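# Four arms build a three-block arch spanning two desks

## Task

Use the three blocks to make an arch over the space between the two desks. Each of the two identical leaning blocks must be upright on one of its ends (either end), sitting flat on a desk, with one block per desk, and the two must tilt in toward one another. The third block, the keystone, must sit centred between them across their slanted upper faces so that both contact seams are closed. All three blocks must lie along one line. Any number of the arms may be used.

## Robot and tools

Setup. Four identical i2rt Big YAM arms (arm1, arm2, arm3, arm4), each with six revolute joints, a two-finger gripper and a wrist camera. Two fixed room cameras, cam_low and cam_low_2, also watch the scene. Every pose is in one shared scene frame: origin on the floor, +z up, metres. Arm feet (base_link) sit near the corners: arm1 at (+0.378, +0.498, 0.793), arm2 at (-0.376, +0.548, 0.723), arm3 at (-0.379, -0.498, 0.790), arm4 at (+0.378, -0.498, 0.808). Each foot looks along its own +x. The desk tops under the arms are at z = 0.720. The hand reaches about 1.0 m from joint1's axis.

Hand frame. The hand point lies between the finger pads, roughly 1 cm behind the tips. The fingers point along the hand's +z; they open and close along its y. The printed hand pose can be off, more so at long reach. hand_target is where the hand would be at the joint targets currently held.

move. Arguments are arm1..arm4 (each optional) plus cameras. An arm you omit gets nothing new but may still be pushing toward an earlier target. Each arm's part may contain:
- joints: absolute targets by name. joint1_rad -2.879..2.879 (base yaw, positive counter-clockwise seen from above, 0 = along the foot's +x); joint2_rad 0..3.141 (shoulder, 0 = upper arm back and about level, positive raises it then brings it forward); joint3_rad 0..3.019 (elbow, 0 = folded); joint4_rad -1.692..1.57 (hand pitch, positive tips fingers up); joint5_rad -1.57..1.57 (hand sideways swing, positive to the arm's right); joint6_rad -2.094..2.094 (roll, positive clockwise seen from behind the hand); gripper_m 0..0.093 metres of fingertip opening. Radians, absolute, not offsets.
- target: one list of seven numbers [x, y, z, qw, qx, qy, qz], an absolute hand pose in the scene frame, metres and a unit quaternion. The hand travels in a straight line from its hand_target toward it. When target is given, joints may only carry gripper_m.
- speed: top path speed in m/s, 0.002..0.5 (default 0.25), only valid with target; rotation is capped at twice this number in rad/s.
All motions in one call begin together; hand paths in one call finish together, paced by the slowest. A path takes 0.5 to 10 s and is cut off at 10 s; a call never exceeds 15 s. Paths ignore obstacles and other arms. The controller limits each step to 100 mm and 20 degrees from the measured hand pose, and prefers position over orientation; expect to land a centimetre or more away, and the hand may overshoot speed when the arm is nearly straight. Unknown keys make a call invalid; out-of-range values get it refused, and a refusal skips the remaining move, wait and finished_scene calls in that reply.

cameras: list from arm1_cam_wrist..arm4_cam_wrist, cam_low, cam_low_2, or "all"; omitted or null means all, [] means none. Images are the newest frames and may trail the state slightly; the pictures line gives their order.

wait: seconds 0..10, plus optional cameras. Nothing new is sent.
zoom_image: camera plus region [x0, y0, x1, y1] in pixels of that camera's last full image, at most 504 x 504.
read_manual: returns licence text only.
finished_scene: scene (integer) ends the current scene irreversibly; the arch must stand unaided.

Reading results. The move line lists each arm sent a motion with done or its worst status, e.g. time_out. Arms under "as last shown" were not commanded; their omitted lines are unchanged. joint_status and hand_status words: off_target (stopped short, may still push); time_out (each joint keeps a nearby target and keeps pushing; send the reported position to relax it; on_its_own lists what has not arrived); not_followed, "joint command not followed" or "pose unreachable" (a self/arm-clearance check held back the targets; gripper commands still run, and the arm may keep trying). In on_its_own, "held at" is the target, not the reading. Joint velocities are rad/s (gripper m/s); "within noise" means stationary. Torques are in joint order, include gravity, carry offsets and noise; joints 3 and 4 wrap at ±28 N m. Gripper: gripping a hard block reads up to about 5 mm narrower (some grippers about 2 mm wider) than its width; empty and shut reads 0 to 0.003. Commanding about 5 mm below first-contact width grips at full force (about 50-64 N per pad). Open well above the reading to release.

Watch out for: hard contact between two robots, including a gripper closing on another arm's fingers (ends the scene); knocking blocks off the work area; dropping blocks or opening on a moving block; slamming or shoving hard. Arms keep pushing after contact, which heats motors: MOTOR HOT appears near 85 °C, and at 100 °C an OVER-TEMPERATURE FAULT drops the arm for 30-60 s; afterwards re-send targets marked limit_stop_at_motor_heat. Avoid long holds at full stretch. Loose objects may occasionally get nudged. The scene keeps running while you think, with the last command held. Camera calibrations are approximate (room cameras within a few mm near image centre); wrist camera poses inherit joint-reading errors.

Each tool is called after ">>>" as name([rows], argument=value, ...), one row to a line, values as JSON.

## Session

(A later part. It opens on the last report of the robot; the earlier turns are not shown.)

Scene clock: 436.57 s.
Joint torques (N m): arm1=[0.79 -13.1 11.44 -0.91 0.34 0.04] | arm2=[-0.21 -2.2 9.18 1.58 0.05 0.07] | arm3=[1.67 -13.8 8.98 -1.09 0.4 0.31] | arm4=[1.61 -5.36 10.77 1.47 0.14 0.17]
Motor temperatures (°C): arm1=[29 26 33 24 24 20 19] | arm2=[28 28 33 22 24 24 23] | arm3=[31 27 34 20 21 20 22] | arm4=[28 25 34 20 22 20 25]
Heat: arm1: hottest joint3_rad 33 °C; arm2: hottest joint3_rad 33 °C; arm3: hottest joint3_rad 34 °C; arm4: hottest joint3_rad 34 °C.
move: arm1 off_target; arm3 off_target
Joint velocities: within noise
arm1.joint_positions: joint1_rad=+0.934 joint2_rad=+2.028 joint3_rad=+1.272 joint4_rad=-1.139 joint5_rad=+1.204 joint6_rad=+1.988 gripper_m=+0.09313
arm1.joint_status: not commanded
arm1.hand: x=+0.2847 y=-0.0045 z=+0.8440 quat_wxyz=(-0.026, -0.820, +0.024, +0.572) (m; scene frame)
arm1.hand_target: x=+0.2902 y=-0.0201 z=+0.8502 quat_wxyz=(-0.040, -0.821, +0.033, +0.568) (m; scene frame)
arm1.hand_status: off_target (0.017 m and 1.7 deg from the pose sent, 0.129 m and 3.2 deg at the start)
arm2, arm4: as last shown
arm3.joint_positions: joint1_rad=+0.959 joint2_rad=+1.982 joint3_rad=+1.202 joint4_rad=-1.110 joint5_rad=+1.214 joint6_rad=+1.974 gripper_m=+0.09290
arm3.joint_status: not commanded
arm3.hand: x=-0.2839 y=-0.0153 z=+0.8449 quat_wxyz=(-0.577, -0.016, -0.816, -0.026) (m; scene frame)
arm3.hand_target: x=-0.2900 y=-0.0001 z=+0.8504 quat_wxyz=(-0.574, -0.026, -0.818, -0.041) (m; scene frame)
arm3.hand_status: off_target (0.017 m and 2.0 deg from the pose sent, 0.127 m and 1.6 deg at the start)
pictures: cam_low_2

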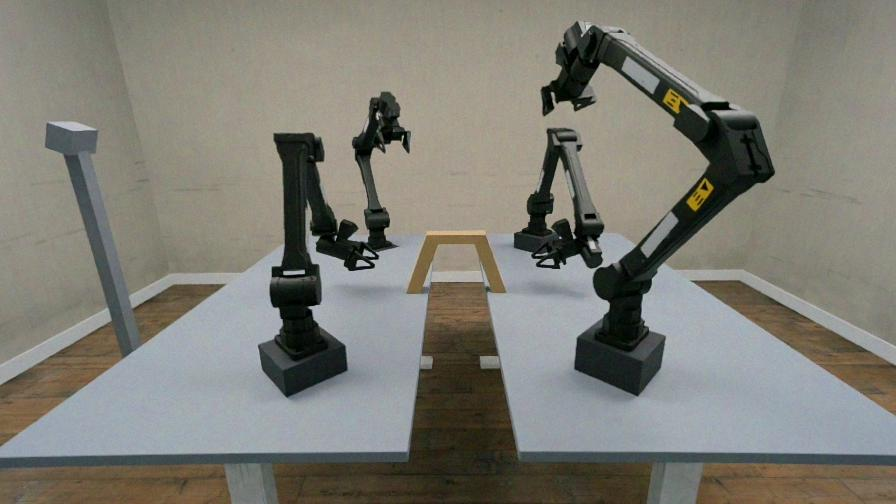

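>>> move(arm1={"joints": {"joint1_rad": 0.252, "joint2_rad": 0.9, "joint3_rad": 1.417, "joint4_rad": -1.312, "joint5_rad": 0.231, "joint6_rad": 0.335}}, arm3={"joints": {"joint1_rad": -0.129, "joint2_rad": 0.9, "joint3_rad": 1.421, "joint4_rad": -1.483, "joint5_rad": 0.288, "joint6_rad": 0.023}}, cameras=["cam_low_2"])

>>> move(arm2={"target": [0.0, 0.0, 1.07, 0.007, 0.0, 1.0, -0.0103], "speed": 0.25}, cameras=[])

>>> move(arm2={"target": [0.0, 0.0, 1.02, 0.007, 0.0, 1.0, -0.0103], "speed": 0.1}, cameras=["arm2_cam_wrist", "cam_low_2", "cam_low"])

Scene clock: 441.53 s.
Joint torques (N m): arm1=[-1.14 -2.61 14.58 0.73 -0.05 -0.16] | arm2=[-0.15 -2.43 9.11 1.51 0.07 0.06] | arm3=[-0.5 -2.67 11.4 0.49 0.02 0.07] | arm4=[1.55 -5.25 10.76 1.5 0.14 0.16]
Motor temperatures (°C): arm1=[29 27 33 24 24 20 19] | arm2=[28 27 33 22 24 24 23] | arm3=[31 27 35 20 21 20 22] | arm4=[28 25 34 20 22 20 25]
Heat: arm1: hottest joint3_rad 33 °C; arm2: hottest joint3_rad 33 °C; arm3: hottest joint3_rad 35 °C; arm4: hottest joint3_rad 34 °C.
move: arm1 done; arm3 done
Joint velocities: within noise
arm1.joint_positions: joint1_rad=+0.265 joint2_rad=+0.896 joint3_rad=+1.381 joint4_rad=-1.314 joint5_rad=+0.236 joint6_rad=+0.350 gripper_m=+0.09313
arm1.joint_status: all done
arm1.hand: x=+0.1688 y=+0.2268 z=+1.2616 quat_wxyz=(-0.148, -0.886, -0.272, +0.345) (m; scene frame)
arm1.hand_target: x=+0.1657 y=+0.2293 z=+1.2771 quat_wxyz=(-0.153, -0.883, -0.268, +0.354) (m; scene frame)
arm1.hand_status: not commanded
arm2, arm4: as last shown
arm3.joint_positions: joint1_rad=-0.115 joint2_rad=+0.900 joint3_rad=+1.383 joint4_rad=-1.486 joint5_rad=+0.292 joint6_rad=+0.038 gripper_m=+0.09292
arm3.joint_status: all done
arm3.hand: x=-0.1023 y=-0.3562 z=+1.2354 quat_wxyz=(-0.307, +0.241, -0.920, +0.040) (m; scene frame)
arm3.hand_target: x=-0.1010 y=-0.3598 z=+1.2523 quat_wxyz=(-0.321, +0.239, -0.916, +0.037) (m; scene frame)
arm3.hand_status: not commanded
pictures: cam_low_2

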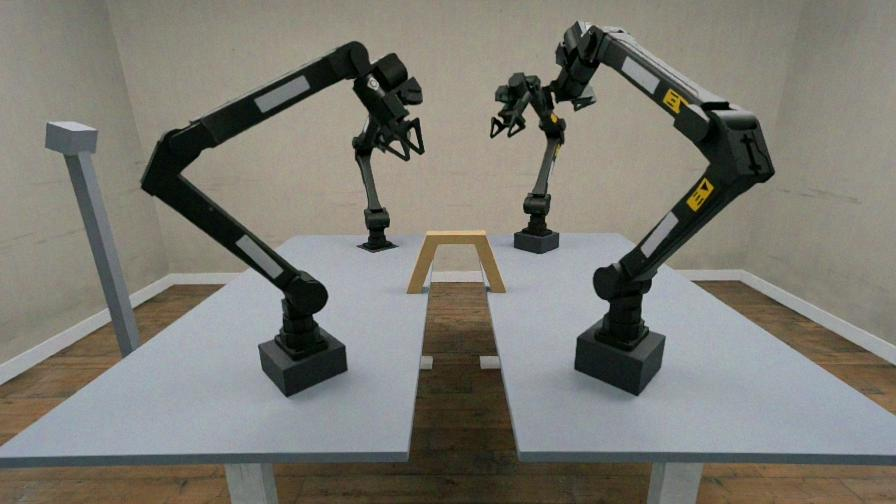

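Scene clock: 445.17 s.
Joint torques (N m): arm1=[-1.03 -2.55 14.6 0.72 -0.05 -0.17] | arm2=[-0.32 -17.79 14.06 0.03 0.01 -0.12] | arm3=[-0.15 -2.43 11.43 0.49 0.03 0.07] | arm4=[1.49 -5.36 10.77 1.5 0.14 0.17]
Motor temperatures (°C): arm1=[29 27 34 24 24 20 19] | arm2=[28 28 34 22 24 24 23] | arm3=[31 27 35 20 21 20 22] | arm4=[28 25 34 20 22 20 25]
Heat: arm1: hottest joint3_rad 34 °C; arm2: hottest joint3_rad 34 °C; arm3: hottest joint3_rad 35 °C; arm4: hottest joint3_rad 34 °C.
move: arm2 off_target
Joint velocities: within noise
arm1, arm3: as last shown
arm1.hand_target: x=+0.1657 y=+0.2294 z=+1.2771 quat_wxyz=(-0.153, -0.883, -0.268, +0.354) (m; scene frame)
arm2.joint_positions: joint1_rad=-0.166 joint2_rad=+1.990 joint3_rad=+2.330 joint4_rad=-1.680 joint5_rad=-0.013 joint6_rad=-0.959 gripper_m=+0.09292
arm2.joint_status: not commanded
arm2.hand: x=-0.0100 y=+0.0027 z=+1.0548 quat_wxyz=(-0.065, -0.012, -0.994, +0.090) (m; scene frame)
arm2.hand_target: x=-0.0008 y=+0.0011 z=+1.0697 quat_wxyz=(-0.073, +0.000, -0.992, +0.105) (m; scene frame)
arm2.hand_status: off_target (0.018 m and 11.4 deg from the pose sent, 0.332 m and 75.9 deg at the start; a joint's target at an end of its range on 45 of 109 steps)
arm3.joint_positions: joint1_rad=-0.115 joint2_rad=+0.900 joint3_rad=+1.383 joint4_rad=-1.486 joint5_rad=+0.292 joint6_rad=+0.037 gripper_m=+0.09292
arm3.hand: x=-0.1023 y=-0.3562 z=+1.2354 quat_wxyz=(-0.307, +0.242, -0.919, +0.040) (m; scene frame)
arm4.joint_positions: joint1_rad=-0.484 joint2_rad=+0.902 joint3_rad=+1.414 joint4_rad=-1.133 joint5_rad=+0.131 joint6_rad=-0.033 gripper_m=+0.09290
arm4.joint_status: not commanded
arm4.hand: x=+0.2772 y=-0.1386 z=+1.3226 quat_wxyz=(-0.318, +0.714, -0.527, -0.333) (m; scene frame)
arm4.hand_target: x=+0.2797 y=-0.1416 z=+1.3317 quat_wxyz=(-0.319, +0.707, -0.533, -0.338) (m; scene frame)
arm4.hand_status: not commanded
pictures: none
No camera images: "cameras" was empty.

Scene clock: 446.83 s.
Joint torques (N m): arm1=[-1.03 -2.73 14.57 0.75 -0.04 -0.16] | arm2=[0.03 -18.32 9.28 -0.03 0.01 -0.16] | arm3=[-0.21 -2.26 11.47 0.4 -0.03 0.07] | arm4=[1.49 -5.25 10.76 1.5 0.15 0.16]
Motor temperatures (°C): arm1=[29 27 34 24 24 20 19] | arm2=[28 28 35 22 24 24 23] | arm3=[31 27 36 20 21 20 22] | arm4=[28 25 34 20 22 20 25]
Heat: arm1: hottest joint3_rad 34 °C; arm2: hottest joint3_rad 35 °C; arm3: hottest joint3_rad 36 °C; arm4: hottest joint3_rad 34 °C.
move: arm2 off_target
Joint velocities: within noise
arm1, arm3, arm4: as last shown
arm2.joint_positions: joint1_rad=-0.166 joint2_rad=+2.025 joint3_rad=+2.330 joint4_rad=-1.680 joint5_rad=-0.012 joint6_rad=-0.961 gripper_m=+0.09292
arm2.joint_status: not commanded
arm2.hand: x=-0.0068 y=-0.0031 z=+1.0327 quat_wxyz=(-0.054, -0.012, -0.996, +0.076) (m; scene frame)
arm2.hand_target: x=-0.0004 y=+0.0005 z=+1.0198 quat_wxyz=(-0.045, +0.000, -0.997, +0.065) (m; scene frame)
arm2.hand_status: off_target (0.015 m and 9.4 deg from the pose sent, 0.036 m and 11.4 deg at the start; a joint's target at an end of its range on 49 of 50 steps)
pictures: arm2_cam_wrist, cam_low, cam_low_2
camera_calibration:
arm2_cam_wrist: T_world_to_cam=[[-0.0599183, -0.981541, 0.181623, -0.193475], [-0.894217, 0.133639, 0.427219, -0.435758], [-0.443605, -0.136812, -0.885718, 1.02954], [0, 0, 0, 1]] pos_world=[0.0554565, 0.00918443, 1.13319]

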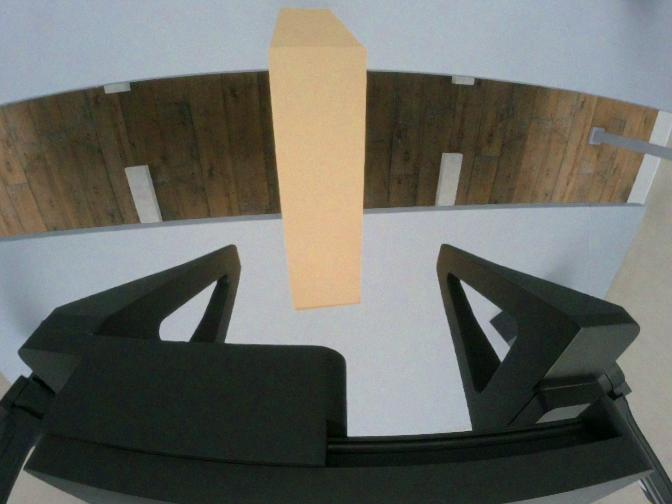

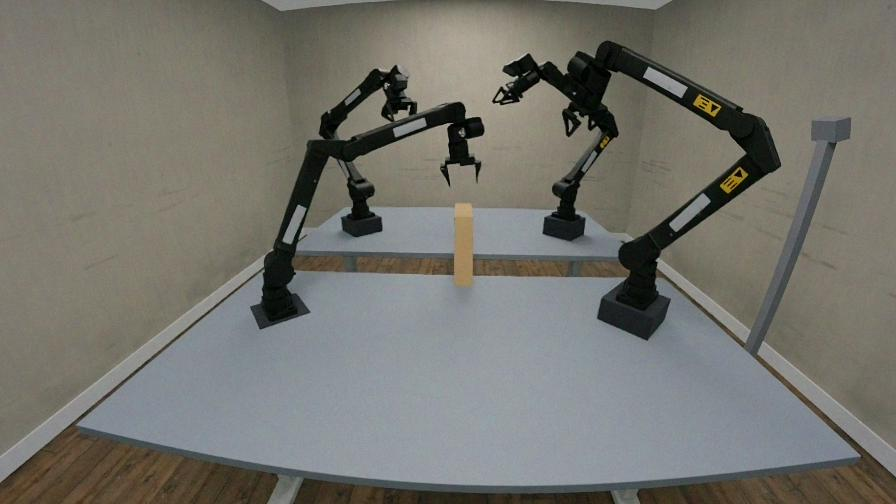

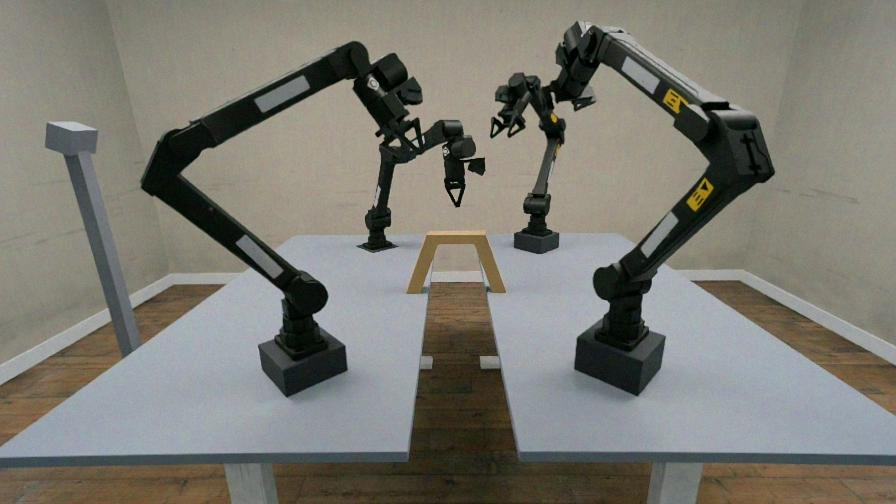

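>>> move(arm2={"joints": {"joint1_rad": -0.344, "joint2_rad": 0.9, "joint3_rad": 1.349, "joint4_rad": -1.179, "joint5_rad": -0.039, "joint6_rad": -0.043}}, cameras=[])

>>> move(arm4={"target": [0.0, 0.0, 1.06, -0.01, 1.0, 0.0, -0.0075], "speed": 0.25}, cameras=[])

>>> move(arm4={"target": [0.0, 0.0, 1.00, -0.01, 1.0, 0.0, -0.0075], "speed": 0.1}, cameras=["arm4_cam_wrist", "cam_low_2", "cam_low"])

Scene clock: 451.07 s.
Joint torques (N m): arm1=[-1.08 -2.61 14.6 0.69 -0.04 -0.17] | arm2=[-0.73 -2.32 9.21 1.81 -0.05 0.06] | arm3=[-0.56 -2.08 11.43 0.4 0.01 0.06] | arm4=[1.55 -5.3 10.78 1.47 0.14 0.17]
Motor temperatures (°C): arm1=[29 26 35 24 23 20 19] | arm2=[28 28 35 22 24 24 23] | arm3=[31 26 36 20 21 20 22] | arm4=[28 25 34 20 22 20 25]
Heat: arm1: hottest joint3_rad 35 °C; arm2: hottest joint3_rad 35 °C; arm3: hottest joint3_rad 36 °C; arm4: hottest joint3_rad 34 °C.
move: arm2 done
Joint velocities: within noise
arm1, arm3, arm4: as last shown
arm2.joint_positions: joint1_rad=-0.349 joint2_rad=+0.899 joint3_rad=+1.356 joint4_rad=-1.196 joint5_rad=-0.039 joint6_rad=-0.056 gripper_m=+0.09294
arm2.joint_status: all done
arm2.hand: x=-0.2228 y=+0.2145 z=+1.1931 quat_wxyz=(-0.336, -0.476, -0.783, +0.219) (m; scene frame)
arm2.hand_target: x=-0.2200 y=+0.2125 z=+1.1919 quat_wxyz=(-0.341, -0.478, -0.779, +0.218) (m; scene frame)
arm2.hand_status: not commanded
pictures: none
No camera images: "cameras" was empty.

Scene clock: 455.20 s.
Joint torques (N m): arm1=[-1.2 -2.73 14.57 0.75 -0.03 -0.17] | arm2=[-0.62 -2.14 9.25 1.84 -0.04 0.08] | arm3=[-0.5 -2.78 11.44 0.5 0.01 0.05] | arm4=[2.2 -19.72 13.11 -0.17 0.02 -0.18]
Motor temperatures (°C): arm1=[29 26 36 24 23 20 19] | arm2=[28 28 35 22 24 24 23] | arm3=[31 26 37 20 21 20 22] | arm4=[28 25 35 20 22 20 25]
Heat: arm1: hottest joint3_rad 36 °C; arm2: hottest joint3_rad 35 °C; arm3: hottest joint3_rad 37 °C; arm4: hottest joint3_rad 35 °C.
move: arm4 off_target
Joint velocities: within noise
arm1, arm2, arm3: as last shown
arm2.hand_target: x=-0.2200 y=+0.2125 z=+1.1919 quat_wxyz=(-0.341, -0.478, -0.780, +0.218) (m; scene frame)
arm4.joint_positions: joint1_rad=-0.176 joint2_rad=+1.978 joint3_rad=+2.065 joint4_rad=-1.660 joint5_rad=+0.004 joint6_rad=-0.898 gripper_m=+0.09290
arm4.joint_status: not commanded
arm4.hand: x=+0.0106 y=-0.0055 z=+1.0465 quat_wxyz=(+0.000, +1.000, -0.015, +0.002) (m; scene frame)
arm4.hand_target: x=+0.0020 y=-0.0002 z=+1.0607 quat_wxyz=(-0.013, +1.000, -0.004, -0.006) (m; scene frame)
arm4.hand_status: off_target (0.018 m and 2.4 deg from the pose sent, 0.406 m and 87.9 deg at the start)
pictures: none
No camera images: "cameras" was empty.

Scene clock: 456.50 s.
Joint torques (N m): arm1=[-1.14 -2.67 14.58 0.73 -0.04 -0.16] | arm2=[-0.97 -1.96 9.14 1.87 -0.05 0.07] | arm3=[-0.38 -2.26 11.45 0.39 0.01 0.05] | arm4=[2.43 -20.19 9.35 1.05 -0.18 -0.17]
Motor temperatures (°C): arm1=[29 26 36 24 23 20 19] | arm2=[28 28 34 22 24 24 23] | arm3=[31 26 37 20 21 20 22] | arm4=[28 26 35 20 22 20 25]
Heat: arm1: hottest joint3_rad 36 °C; arm2: hottest joint3_rad 34 °C; arm3: hottest joint3_rad 37 °C; arm4: hottest joint3_rad 35 °C.
move: arm4 done
Joint velocities: within noise
arm1, arm2, arm3: as last shown
arm4.joint_positions: joint1_rad=-0.176 joint2_rad=+1.978 joint3_rad=+1.952 joint4_rad=-1.532 joint5_rad=+0.002 joint6_rad=-0.906 gripper_m=+0.09290
arm4.joint_status: not commanded
arm4.hand: x=+0.0074 y=-0.0016 z=+1.0033 quat_wxyz=(-0.006, +1.000, -0.012, -0.003) (m; scene frame)
arm4.hand_target: x=+0.0002 y=-0.0004 z=+1.0001 quat_wxyz=(-0.009, +1.000, +0.000, -0.007) (m; scene frame)
arm4.hand_status: done (0.008 m and 1.5 deg from the pose sent, 0.048 m and 2.4 deg at the start)
pictures: arm4_cam_wrist, cam_low, cam_low_2
camera_calibration:
arm4_cam_wrist: T_world_to_cam=[[0.0171391, 0.999664, 0.0194384, -0.0183212], [0.809429, -0.0252854, 0.586673, -0.590756], [0.586968, 0.00567895, -0.80959, 0.933196], [0, 0, 0, 1]] pos_world=[-0.0692676, -0.00192199, 1.10244]

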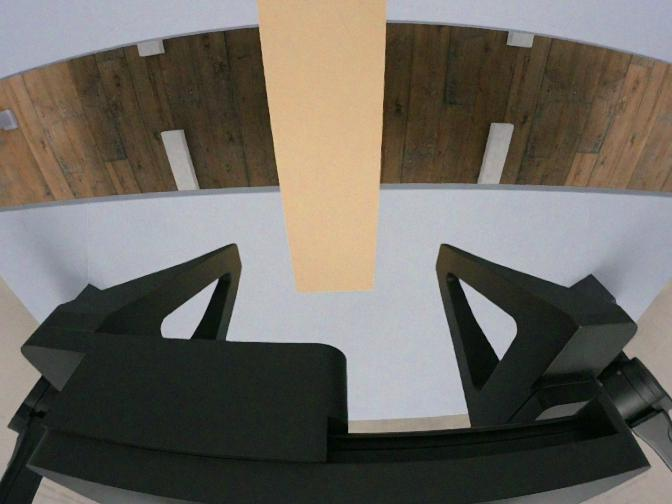

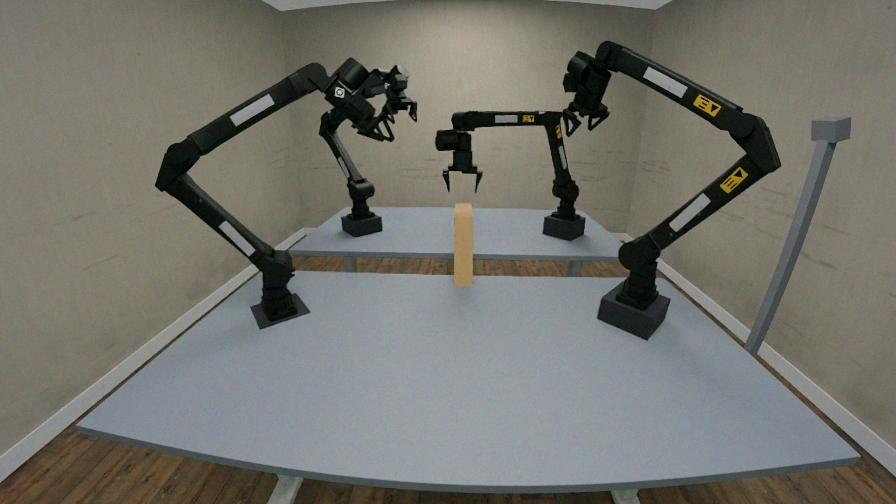

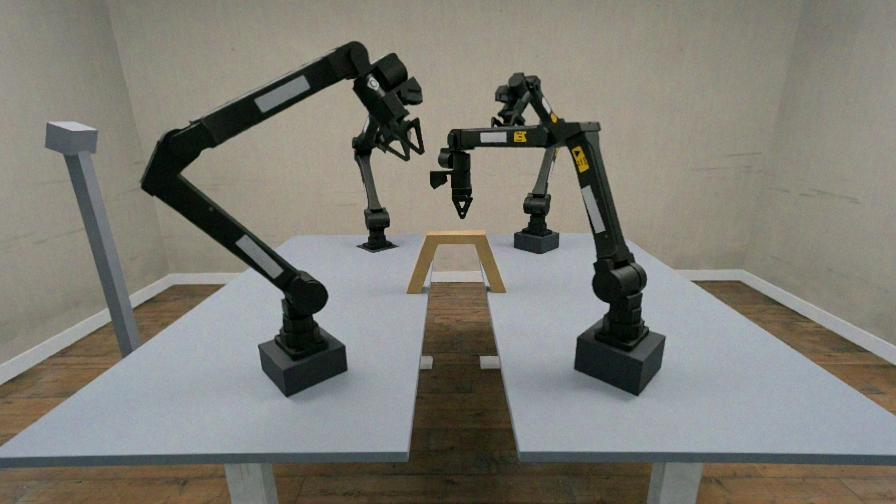

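>>> move(arm4={"joints": {"joint1_rad": -0.487, "joint2_rad": 0.9, "joint3_rad": 1.435, "joint4_rad": -1.145, "joint5_rad": 0.142, "joint6_rad": -0.011}}, cameras=[])

>>> move(arm1={"target": [0.0, 0.0, 1.06, 0.036, 1.0, 0.0, -0.027], "speed": 0.25}, cameras=[])

>>> move(arm1={"target": [0.0, 0.0, 1.00, 0.036, 1.0, 0.0, -0.027], "speed": 0.1}, cameras=["arm1_cam_wrist", "cam_low_2", "cam_low"])

Scene clock: 461.50 s.
Joint torques (N m): arm1=[-1.03 -2.73 14.6 0.72 -0.04 -0.16] | arm2=[-0.67 -2.02 9.2 1.84 -0.04 0.07] | arm3=[-0.03 -2.08 11.48 0.36 0.02 0.05] | arm4=[1.85 -5.36 9.83 2.7 0.04 0.17]
Motor temperatures (°C): arm1=[29 26 37 24 23 20 19] | arm2=[28 27 34 22 24 24 23] | arm3=[31 26 38 20 21 20 22] | arm4=[28 26 36 20 22 20 25]
Heat: arm1: hottest joint3_rad 37 °C; arm2: hottest joint3_rad 34 °C; arm3: hottest joint3_rad 38 °C; arm4: hottest joint3_rad 36 °C.
move: arm4 done
Joint velocities: within noise
arm1, arm2, arm3: as last shown
arm4.joint_positions: joint1_rad=-0.487 joint2_rad=+0.904 joint3_rad=+1.425 joint4_rad=-1.160 joint5_rad=+0.135 joint6_rad=-0.033 gripper_m=+0.09293
arm4.joint_status: all done
arm4.hand: x=+0.2801 y=-0.1416 z=+1.3222 quat_wxyz=(-0.315, +0.717, -0.531, -0.324) (m; scene frame)
arm4.hand_target: x=+0.2800 y=-0.1416 z=+1.3322 quat_wxyz=(-0.320, +0.707, -0.533, -0.338) (m; scene frame)
arm4.hand_status: not commanded
pictures: none
No camera images: "cameras" was empty.

Scene clock: 464.37 s.
Joint torques (N m): arm1=[-0.67 -15.79 17.16 -0.35 -0.09 0.04] | arm2=[-0.79 -1.85 9.28 1.83 -0.05 0.08] | arm3=[-0.44 -2.43 11.48 0.39 0.03 0.06] | arm4=[1.85 -5.48 9.94 2.7 0.03 0.16]
Motor temperatures (°C): arm1=[29 26 37 24 23 20 19] | arm2=[28 27 34 22 24 24 23] | arm3=[31 26 38 20 21 20 22] | arm4=[28 26 36 20 22 20 25]
Heat: arm1: hottest joint3_rad 37 °C; arm2: hottest joint3_rad 34 °C; arm3: hottest joint3_rad 38 °C; arm4: hottest joint3_rad 36 °C.
move: arm1 off_target
Joint velocities: within noise
arm1.joint_positions: joint1_rad=+0.162 joint2_rad=+1.937 joint3_rad=+2.015 joint4_rad=-1.610 joint5_rad=+0.009 joint6_rad=+0.911 gripper_m=+0.09313
arm1.joint_status: not commanded
arm1.hand: x=+0.0127 y=+0.0074 z=+1.0362 quat_wxyz=(-0.014, -1.000, -0.012, +0.013) (m; scene frame)
arm1.hand_target: x=+0.0011 y=+0.0013 z=+1.0607 quat_wxyz=(-0.037, -0.999, -0.002, +0.028) (m; scene frame)
arm1.hand_status: off_target (0.028 m and 3.3 deg from the pose sent, 0.347 m and 51.7 deg at the start)
arm2, arm3, arm4: as last shown
pictures: none
No camera images: "cameras" was empty.

Scene clock: 465.67 s.
Joint torques (N m): arm1=[-0.79 -16.03 10.99 0.49 -0.09 0.04] | arm2=[-1.08 -2.2 9.16 1.73 -0.05 0.07] | arm3=[-0.21 -2.84 11.36 0.34 0.01 0.05] | arm4=[1.85 -5.42 9.91 2.7 0.04 0.16]
Motor temperatures (°C): arm1=[28 26 37 24 23 20 19] | arm2=[28 27 34 22 24 24 23] | arm3=[31 26 38 20 21 20 22] | arm4=[28 26 36 20 22 20 25]
Heat: arm1: hottest joint3_rad 37 °C; arm2: hottest joint3_rad 34 °C; arm3: hottest joint3_rad 38 °C; arm4: hottest joint3_rad 36 °C.
move: arm1 done
Joint velocities: within noise
arm1.joint_positions: joint1_rad=+0.162 joint2_rad=+1.937 joint3_rad=+1.916 joint4_rad=-1.472 joint5_rad=+0.009 joint6_rad=+0.915 gripper_m=+0.09313
arm1.joint_status: not commanded
arm1.hand: x=+0.0066 y=-0.0013 z=+0.9990 quat_wxyz=(-0.030, -0.999, -0.010, +0.024) (m; scene frame)
arm1.hand_target: x=+0.0001 y=+0.0001 z=+0.9999 quat_wxyz=(-0.036, -0.999, +0.000, +0.027) (m; scene frame)
arm1.hand_status: done (0.007 m and 1.4 deg from the pose sent, 0.039 m and 3.3 deg at the start)
arm2, arm4: as last shown
arm3.joint_positions: joint1_rad=-0.115 joint2_rad=+0.900 joint3_rad=+1.383 joint4_rad=-1.486 joint5_rad=+0.292 joint6_rad=+0.037 gripper_m=+0.09292
arm3.joint_status: not commanded
arm3.hand: x=-0.1023 y=-0.3562 z=+1.2354 quat_wxyz=(-0.307, +0.242, -0.919, +0.040) (m; scene frame)
arm3.hand_target: x=-0.1010 y=-0.3598 z=+1.2523 quat_wxyz=(-0.321, +0.239, -0.916, +0.037) (m; scene frame)
arm3.hand_status: not commanded
pictures: arm1_cam_wrist, cam_low, cam_low_2
camera_calibration:
arm1_cam_wrist: T_world_to_cam=[[0.00773717, 0.996904, -0.0782418, 0.0821191], [0.815566, 0.0389834, 0.577349, -0.582274], [0.578612, -0.0682784, -0.81274, 0.929947], [0, 0, 0, 1]] pos_world=[-0.0638306, 0.00432949, 1.09841]

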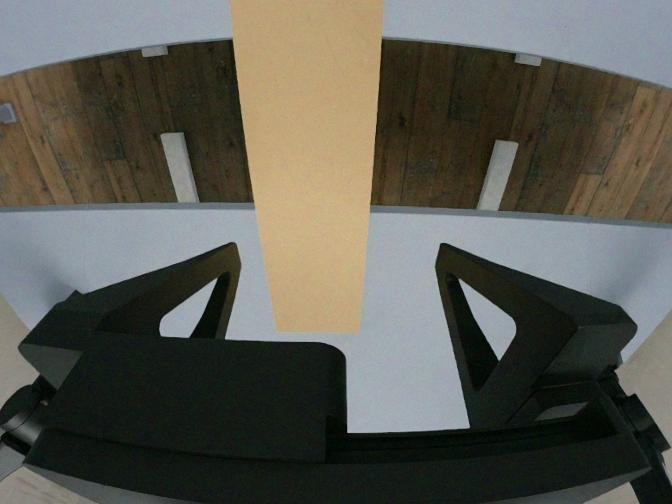

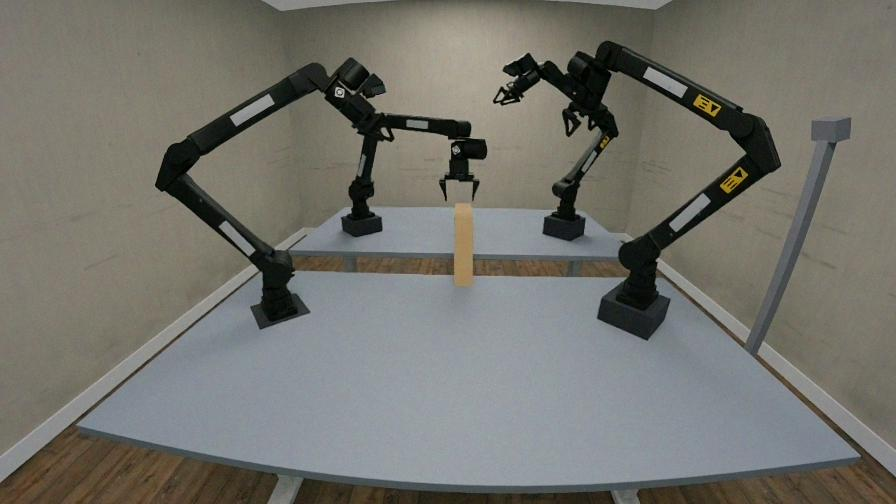

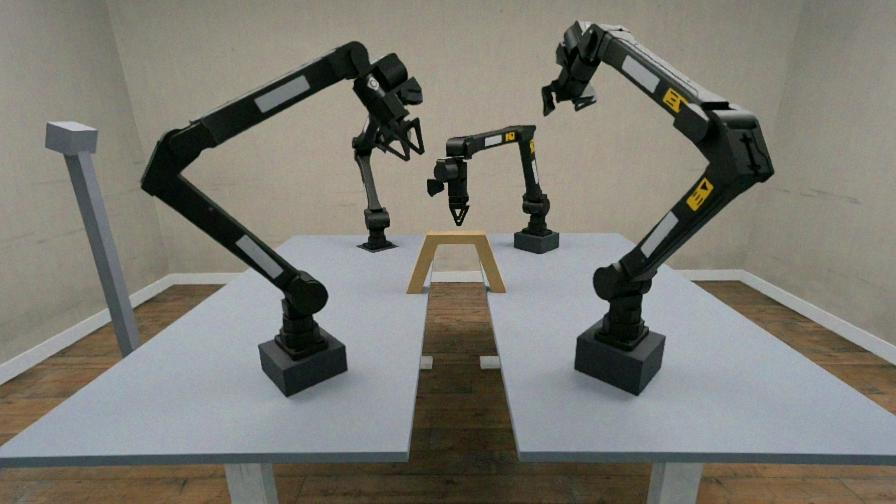

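>>> move(arm1={"joints": {"joint2_rad": 1.6}}, cameras=[])

>>> move(arm1={"joints": {"joint1_rad": 0.252, "joint2_rad": 0.565, "joint3_rad": 1.417, "joint4_rad": -1.312, "joint5_rad": 0.231, "joint6_rad": 0.335}}, arm2={"joints": {"joint1_rad": -0.344, "joint2_rad": 0.538, "joint3_rad": 1.349, "joint4_rad": -1.179, "joint5_rad": -0.039, "joint6_rad": -0.043}}, arm3={"joints": {"joint1_rad": -0.129, "joint2_rad": 0.637, "joint3_rad": 1.421, "joint4_rad": -1.483, "joint5_rad": 0.288, "joint6_rad": 0.023}}, arm4={"joints": {"joint1_rad": -0.487, "joint2_rad": 0.635, "joint3_rad": 1.435, "joint4_rad": -1.145, "joint5_rad": 0.142, "joint6_rad": -0.011}}, cameras=["cam_low", "cam_low_2", "arm1_cam_wrist", "arm2_cam_wrist", "arm3_cam_wrist", "arm4_cam_wrist"])

Scene clock: 478.80 s.
Joint torques (N m): arm1=[-0.73 -12.63 13.15 0.94 -0.09 0.01] | arm2=[-0.73 -2.26 9.1 1.8 -0.04 0.08] | arm3=[-0.38 -2.37 11.44 0.39 0.02 0.06] | arm4=[1.79 -5.42 9.92 2.7 0.03 0.16]
Motor temperatures (°C): arm1=[28 27 35 24 23 20 19] | arm2=[28 27 33 22 24 24 22] | arm3=[31 25 39 20 21 20 22] | arm4=[28 25 35 20 22 20 25]
Heat: arm1: hottest joint3_rad 35 °C; arm2: hottest joint3_rad 33 °C; arm3: hottest joint3_rad 39 °C; arm4: hottest joint3_rad 35 °C.
move: arm1 done
Joint velocities: within noise
arm1.joint_positions: joint1_rad=+0.162 joint2_rad=+1.607 joint3_rad=+1.896 joint4_rad=-1.472 joint5_rad=+0.009 joint6_rad=+0.922 gripper_m=+0.09313
arm1.joint_status: all done
arm1.hand: x=+0.0408 y=+0.0468 z=+1.1805 quat_wxyz=(-0.153, -0.981, -0.005, +0.116) (m; scene frame)
arm1.hand_target: x=+0.0348 y=+0.0480 z=+1.1943 quat_wxyz=(-0.169, -0.978, +0.004, +0.126) (m; scene frame)
arm1.hand_status: not commanded
arm2, arm3, arm4: as last shown
pictures: none
No camera images: "cameras" was empty.

Scene clock: 480.63 s.
Joint torques (N m): arm1=[-0.38 2.55 9.52 1.83 0.15 -0.18] | arm2=[-0.56 4.42 8.29 1.89 -0.02 0.07] | arm3=[-0.44 1.85 10 0.98 0.01 0.06] | arm4=[1.85 -0.26 9.03 2.85 0.11 0.17]
Motor temperatures (°C): arm1=[28 27 35 24 23 20 19] | arm2=[28 27 34 22 23 24 22] | arm3=[31 25 39 20 21 20 22] | arm4=[28 25 35 20 22 20 25]
Heat: arm1: hottest joint3_rad 35 °C; arm2: hottest joint3_rad 34 °C; arm3: hottest joint3_rad 39 °C; arm4: hottest joint3_rad 35 °C.
move: arm1 done; arm2 done; arm3 done; arm4 done
Joint velocities: within noise
arm1.joint_positions: joint1_rad=+0.256 joint2_rad=+0.560 joint3_rad=+1.415 joint4_rad=-1.327 joint5_rad=+0.228 joint6_rad=+0.344 gripper_m=+0.09313
arm1.joint_status: all done
arm1.hand: x=+0.2372 y=+0.3455 z=+1.3605 quat_wxyz=(-0.255, -0.819, -0.228, +0.461) (m; scene frame)
arm1.hand_target: x=+0.2344 y=+0.3432 z=+1.3639 quat_wxyz=(-0.255, -0.816, -0.228, +0.467) (m; scene frame)
arm1.hand_status: not commanded
arm2.joint_positions: joint1_rad=-0.349 joint2_rad=+0.542 joint3_rad=+1.348 joint4_rad=-1.193 joint5_rad=-0.039 joint6_rad=-0.056 gripper_m=+0.09294
arm2.joint_status: all done
arm2.hand: x=-0.2762 y=+0.3424 z=+1.2888 quat_wxyz=(-0.462, -0.428, -0.713, +0.309) (m; scene frame)
arm2.hand_target: x=-0.2756 y=+0.3436 z=+1.2930 quat_wxyz=(-0.470, -0.428, -0.707, +0.309) (m; scene frame)
arm2.hand_status: not commanded
arm3.joint_positions: joint1_rad=-0.115 joint2_rad=+0.637 joint3_rad=+1.388 joint4_rad=-1.486 joint5_rad=+0.291 joint6_rad=+0.037 gripper_m=+0.09292
arm3.joint_status: all done
arm3.hand: x=-0.1762 y=-0.4108 z=+1.3010 quat_wxyz=(-0.422, +0.211, -0.881, -0.008) (m; scene frame)
arm3.hand_target: x=-0.1779 y=-0.4149 z=+1.3163 quat_wxyz=(-0.437, +0.208, -0.875, -0.010) (m; scene frame)
arm3.hand_status: not commanded
arm4.joint_positions: joint1_rad=-0.487 joint2_rad=+0.637 joint3_rad=+1.419 joint4_rad=-1.160 joint5_rad=+0.140 joint6_rad=-0.027 gripper_m=+0.09293
arm4.joint_status: all done
arm4.hand: x=+0.3174 y=-0.2480 z=+1.3974 quat_wxyz=(-0.378, +0.656, -0.503, -0.417) (m; scene frame)
arm4.hand_target: x=+0.3185 y=-0.2503 z=+1.4090 quat_wxyz=(-0.383, +0.644, -0.504, -0.431) (m; scene frame)
arm4.hand_status: not commanded
pictures: arm1_cam_wrist, arm2_cam_wrist, arm3_cam_wrist, arm4_cam_wrist, cam_low, cam_low_2
camera_calibration:
arm1_cam_wrist: T_world_to_cam=[[-0.605251, 0.75809, -0.24284, 0.214719], [0.772714, 0.486214, -0.408055, 0.203677], [-0.19127, -0.434621, -0.880068, 1.51482], [0, 0, 0, 1]] pos_world=[0.262315, 0.396566, 1.4684]
arm2_cam_wrist: T_world_to_cam=[[-0.912974, -0.406434, 0.0359269, -0.161777], [-0.351496, 0.738731, -0.575089, 0.402244], [0.207195, -0.53767, -0.817301, 1.41295], [0, 0, 0, 1]] pos_world=[-0.299066, 0.396796, 1.39194]
arm3_cam_wrist: T_world_to_cam=[[0.368495, -0.914697, 0.165953, -0.526891], [-0.888121, -0.399134, -0.227889, -0.0207904], [0.274687, -0.0634106, -0.95944, 1.39391], [0, 0, 0, 1]] pos_world=[-0.207197, -0.401856, 1.42007]
arm4_cam_wrist: T_world_to_cam=[[0.975535, 0.202731, 0.0850444, -0.378511], [0.216517, -0.818902, -0.531526, 0.474813], [-0.0381137, 0.536936, -0.842762, 1.44826], [0, 0, 0, 1]] pos_world=[0.321643, -0.312061, 1.5051]

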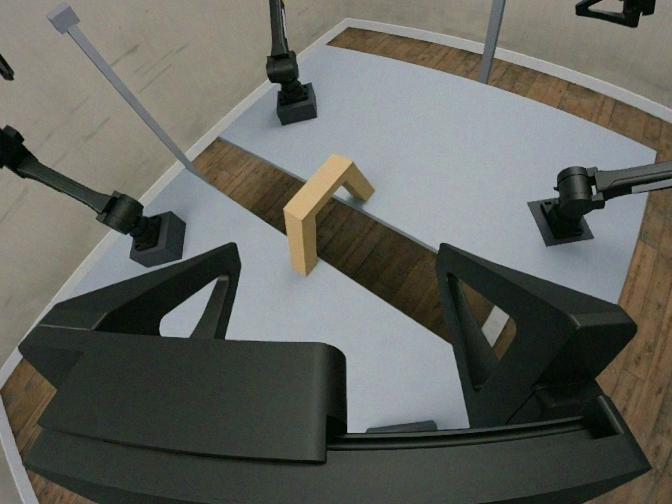

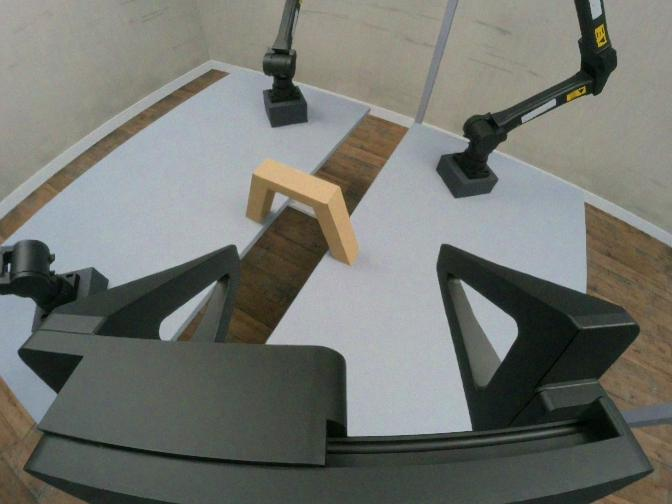

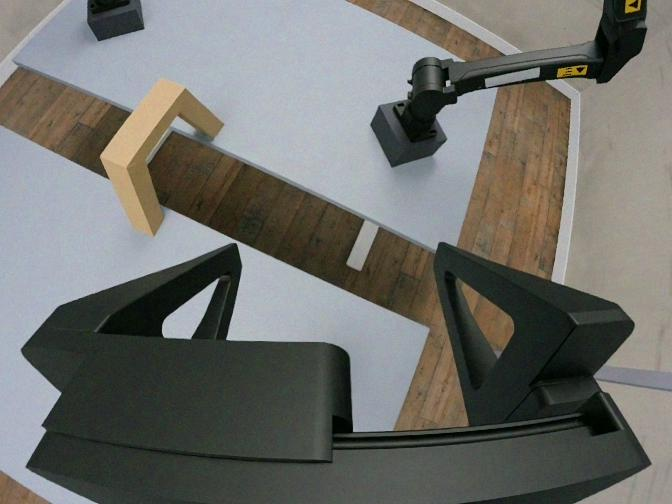

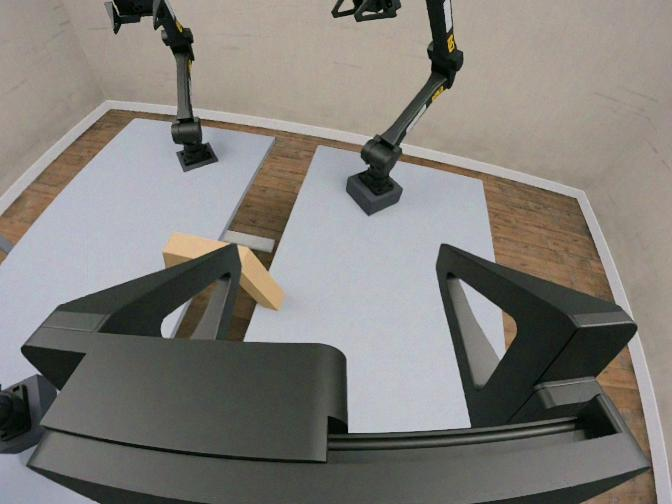

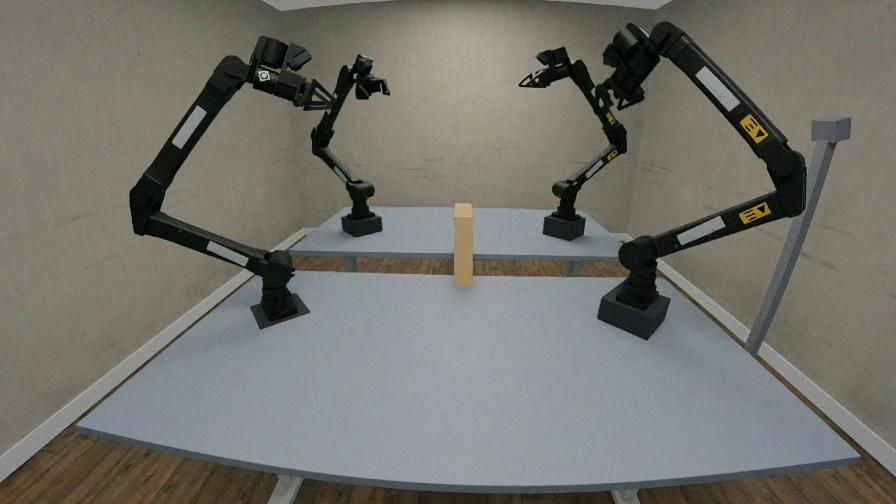

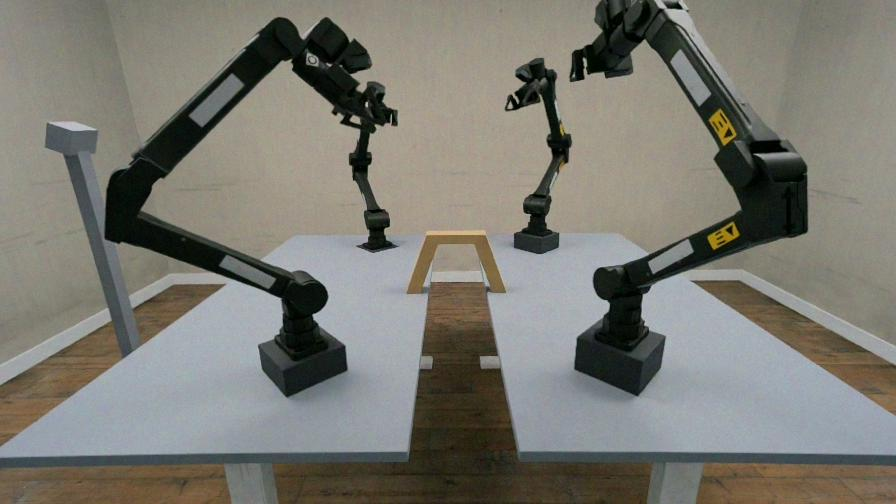

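>>> move(arm1={"target": [0.35, 0.10, 0.86, 0, 1, 0, 0], "speed": 0.4}, arm2={"target": [-0.40, 0.10, 0.86, 0, 0, 1, 0], "speed": 0.4}, arm3={"target": [-0.42, -0.10, 0.86, 0, 0, 1, 0], "speed": 0.4}, arm4={"target": [0.32, -0.15, 0.86, 0, 1, 0, 0], "speed": 0.4}, cameras=["cam_low", "cam_low_2", "arm1_cam_wrist", "arm2_cam_wrist", "arm3_cam_wrist", "arm4_cam_wrist"])

Scene clock: 485.20 s.
Joint torques (N m): arm1=[-1.08 -9.11 12.45 0.23 -0.08 0.06] | arm2=[-0.44 -10.05 13.2 0.21 0.01 -0.18] | arm3=[2.32 -9.29 8.62 -0.01 -0.05 0.3] | arm4=[2.55 -10.29 8.88 0.94 -0.01 -0.18]
Motor temperatures (°C): arm1=[28 26 35 24 23 20 19] | arm2=[28 27 34 22 23 24 22] | arm3=[31 25 39 20 21 20 22] | arm4=[28 25 36 20 22 20 25]
Heat: arm1: hottest joint3_rad 35 °C; arm2: hottest joint3_rad 34 °C; arm3: hottest joint3_rad 39 °C; arm4: hottest joint3_rad 36 °C.
move: arm1 off_target; arm2 off_target; arm3 off_target; arm4 off_target
Joint velocities: within noise
arm1.joint_positions: joint1_rad=+0.743 joint2_rad=+1.524 joint3_rad=+0.936 joint4_rad=-1.037 joint5_rad=+0.010 joint6_rad=+1.494 gripper_m=+0.09313
arm1.joint_status: not commanded
arm1.hand: x=+0.3554 y=+0.1220 z=+0.8486 quat_wxyz=(+0.027, -1.000, -0.012, +0.001) (m; scene frame)
arm1.hand_target: x=+0.3499 y=+0.1017 z=+0.8617 quat_wxyz=(+0.001, -1.000, +0.000, +0.001) (m; scene frame)
arm1.hand_status: off_target (0.025 m and 3.3 deg from the pose sent, 0.569 m and 70.1 deg at the start)
arm2.joint_positions: joint1_rad=-0.824 joint2_rad=+1.545 joint3_rad=+1.173 joint4_rad=-1.246 joint5_rad=-0.016 joint6_rad=-1.616 gripper_m=+0.09294
arm2.joint_status: not commanded
arm2.hand: x=-0.4034 y=+0.1247 z=+0.8488 quat_wxyz=(-0.004, -0.014, -1.000, -0.025) (m; scene frame)
arm2.hand_target: x=-0.3997 y=+0.1021 z=+0.8613 quat_wxyz=(-0.001, -0.001, -1.000, -0.001) (m; scene frame)
arm2.hand_status: off_target (0.027 m and 3.3 deg from the pose sent, 0.508 m and 89.0 deg at the start)
arm3.joint_positions: joint1_rad=+0.909 joint2_rad=+1.520 joint3_rad=+0.964 joint4_rad=-1.045 joint5_rad=+0.006 joint6_rad=+1.663 gripper_m=+0.09292
arm3.joint_status: not commanded
arm3.hand: x=-0.4125 y=-0.1121 z=+0.8554 quat_wxyz=(-0.004, +0.000, -1.000, +0.015) (m; scene frame)
arm3.hand_target: x=-0.4196 y=-0.1016 z=+0.8611 quat_wxyz=(-0.001, -0.001, -1.000, +0.001) (m; scene frame)
arm3.hand_status: off_target (0.015 m and 1.7 deg from the pose sent, 0.592 m and 56.4 deg at the start; a joint's target at an end of its range on 11 of 106 steps)
arm4.joint_positions: joint1_rad=-0.665 joint2_rad=+1.427 joint3_rad=+0.811 joint4_rad=-0.985 joint5_rad=-0.001 joint6_rad=-1.386 gripper_m=+0.09294
arm4.joint_status: not commanded
arm4.hand: x=+0.3261 y=-0.1629 z=+0.8564 quat_wxyz=(+0.016, +1.000, -0.016, +0.002) (m; scene frame)
arm4.hand_target: x=+0.3214 y=-0.1507 z=+0.8613 quat_wxyz=(+0.000, +1.000, -0.004, +0.001) (m; scene frame)
arm4.hand_status: off_target (0.015 m and 2.6 deg from the pose sent, 0.546 m and 98.1 deg at the start)
pictures: arm1_cam_wrist, arm2_cam_wrist, arm3_cam_wrist, arm4_cam_wrist, cam_low, cam_low_2
led back after a hold (arm2 arm): the arm was led back toward your command in small steps, so it may still be short of it.
led back after a hold (arm3 arm): the arm was led back toward your command in small steps, so it may still be short of it.
pose unreachable (arm2 arm): on one or more control steps of this call this arm could not follow its commanded pose, so it was not sent that pose on those steps. It may still have moved: this result reports where it is.
cause: moving toward the commanded pose would bring a part of the arm too close to another arm (this arm's wrist (the part past joint 4) and the arm3 arm's wrist (the part past joint 4), along the way the arms are being sent, or toward where that arm still pushes).
pose unreachable (arm3 arm): on one or more control steps of this call this arm could not follow its commanded pose, so it was not sent that pose on those steps. It may still have moved: this result reports where it is.
cause: moving toward the commanded pose would bring a part of the arm too close to another arm (this arm's wrist (the part past joint 4) and the arm2 arm's wrist (the part past joint 4), along the way the arms are being sent, or toward where that arm still pushes).
camera_calibration:
arm1_cam_wrist: T_world_to_cam=[[0.00749646, 0.999363, 0.0348975, -0.151608], [0.788151, -0.0273833, 0.614872, -0.798777], [0.615436, 0.0228952, -0.787854, 0.568949], [0, 0, 0, 1]] pos_world=[0.280542, 0.116612, 0.944685]
arm2_cam_wrist: T_world_to_cam=[[-0.0533041, -0.998459, -0.0154468, 0.113667], [-0.846889, 0.0370055, 0.530481, -0.785427], [-0.529091, 0.0413585, -0.847556, 0.619176], [0, 0, 0, 1]] pos_world=[-0.33151, 0.116949, 0.943197]
arm3_cam_wrist: T_world_to_cam=[[-0.00680799, -0.999217, 0.0389827, -0.148452], [-0.812559, 0.0282495, 0.582193, -0.826795], [-0.582839, -0.0277122, -0.812115, 0.574572], [0, 0, 0, 1]] pos_world=[-0.337948, -0.109056, 0.953761]
arm4_cam_wrist: T_world_to_cam=[[0.0260706, 0.9994, -0.0228029, 0.173567], [0.803378, -0.00737163, 0.595423, -0.769312], [0.594898, -0.0338424, -0.803089, 0.613567], [0, 0, 0, 1]] pos_world=[0.248514, -0.158369, 0.954773]

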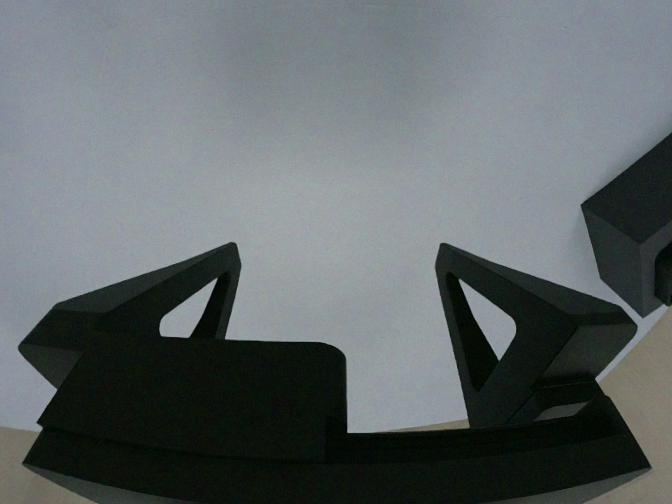

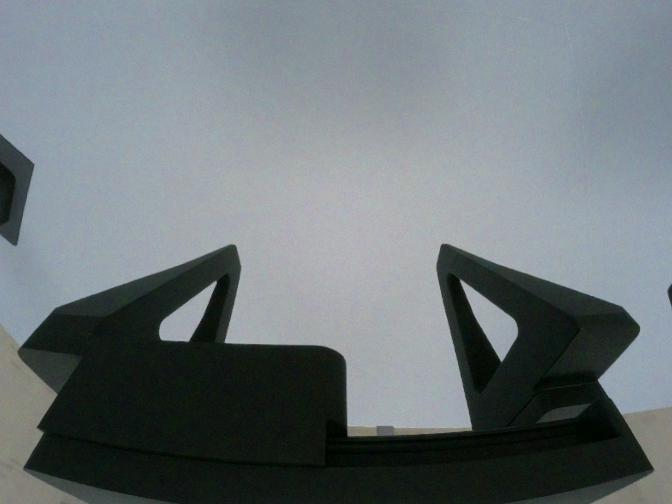

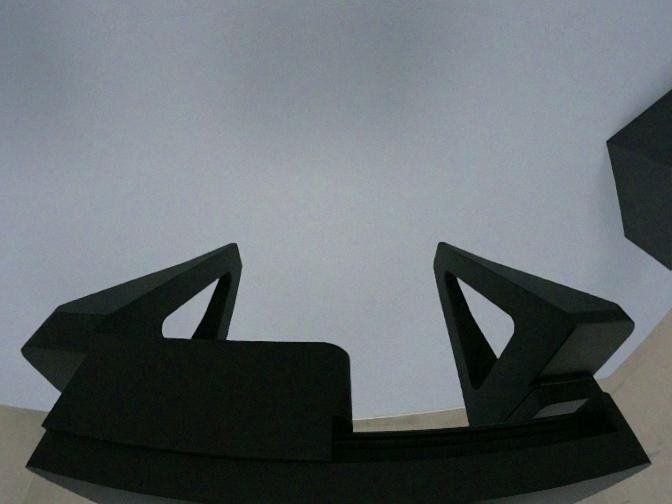

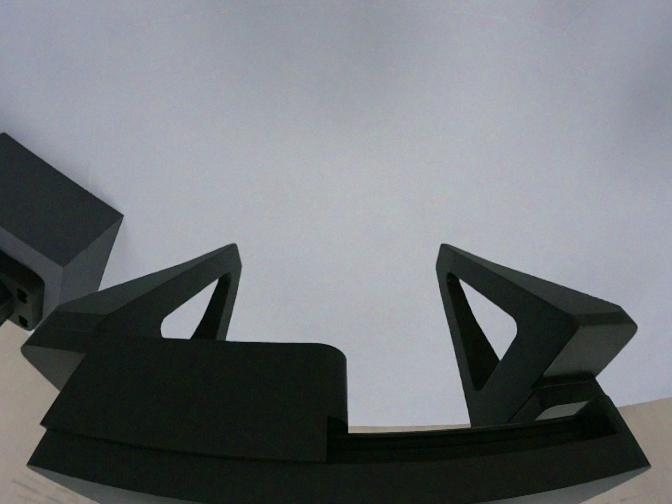

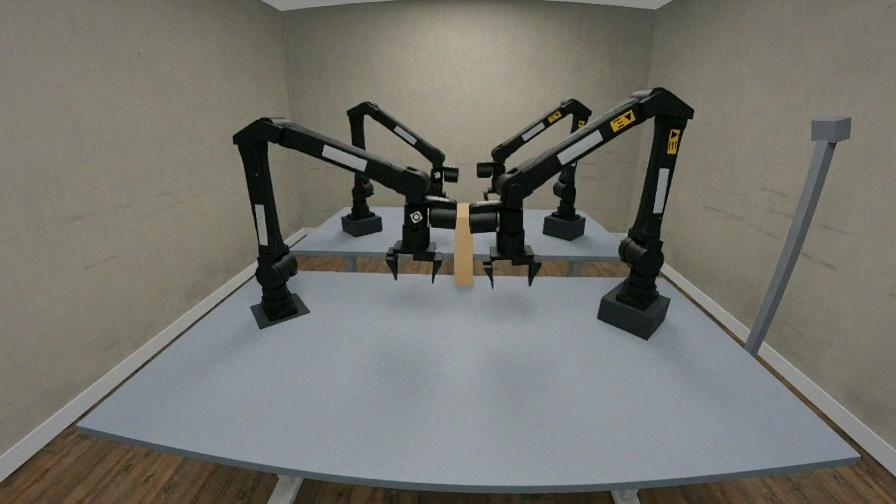

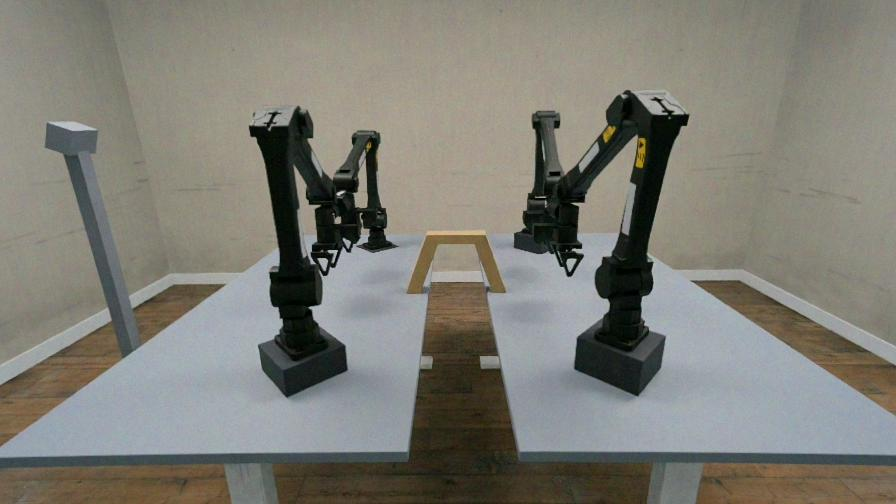

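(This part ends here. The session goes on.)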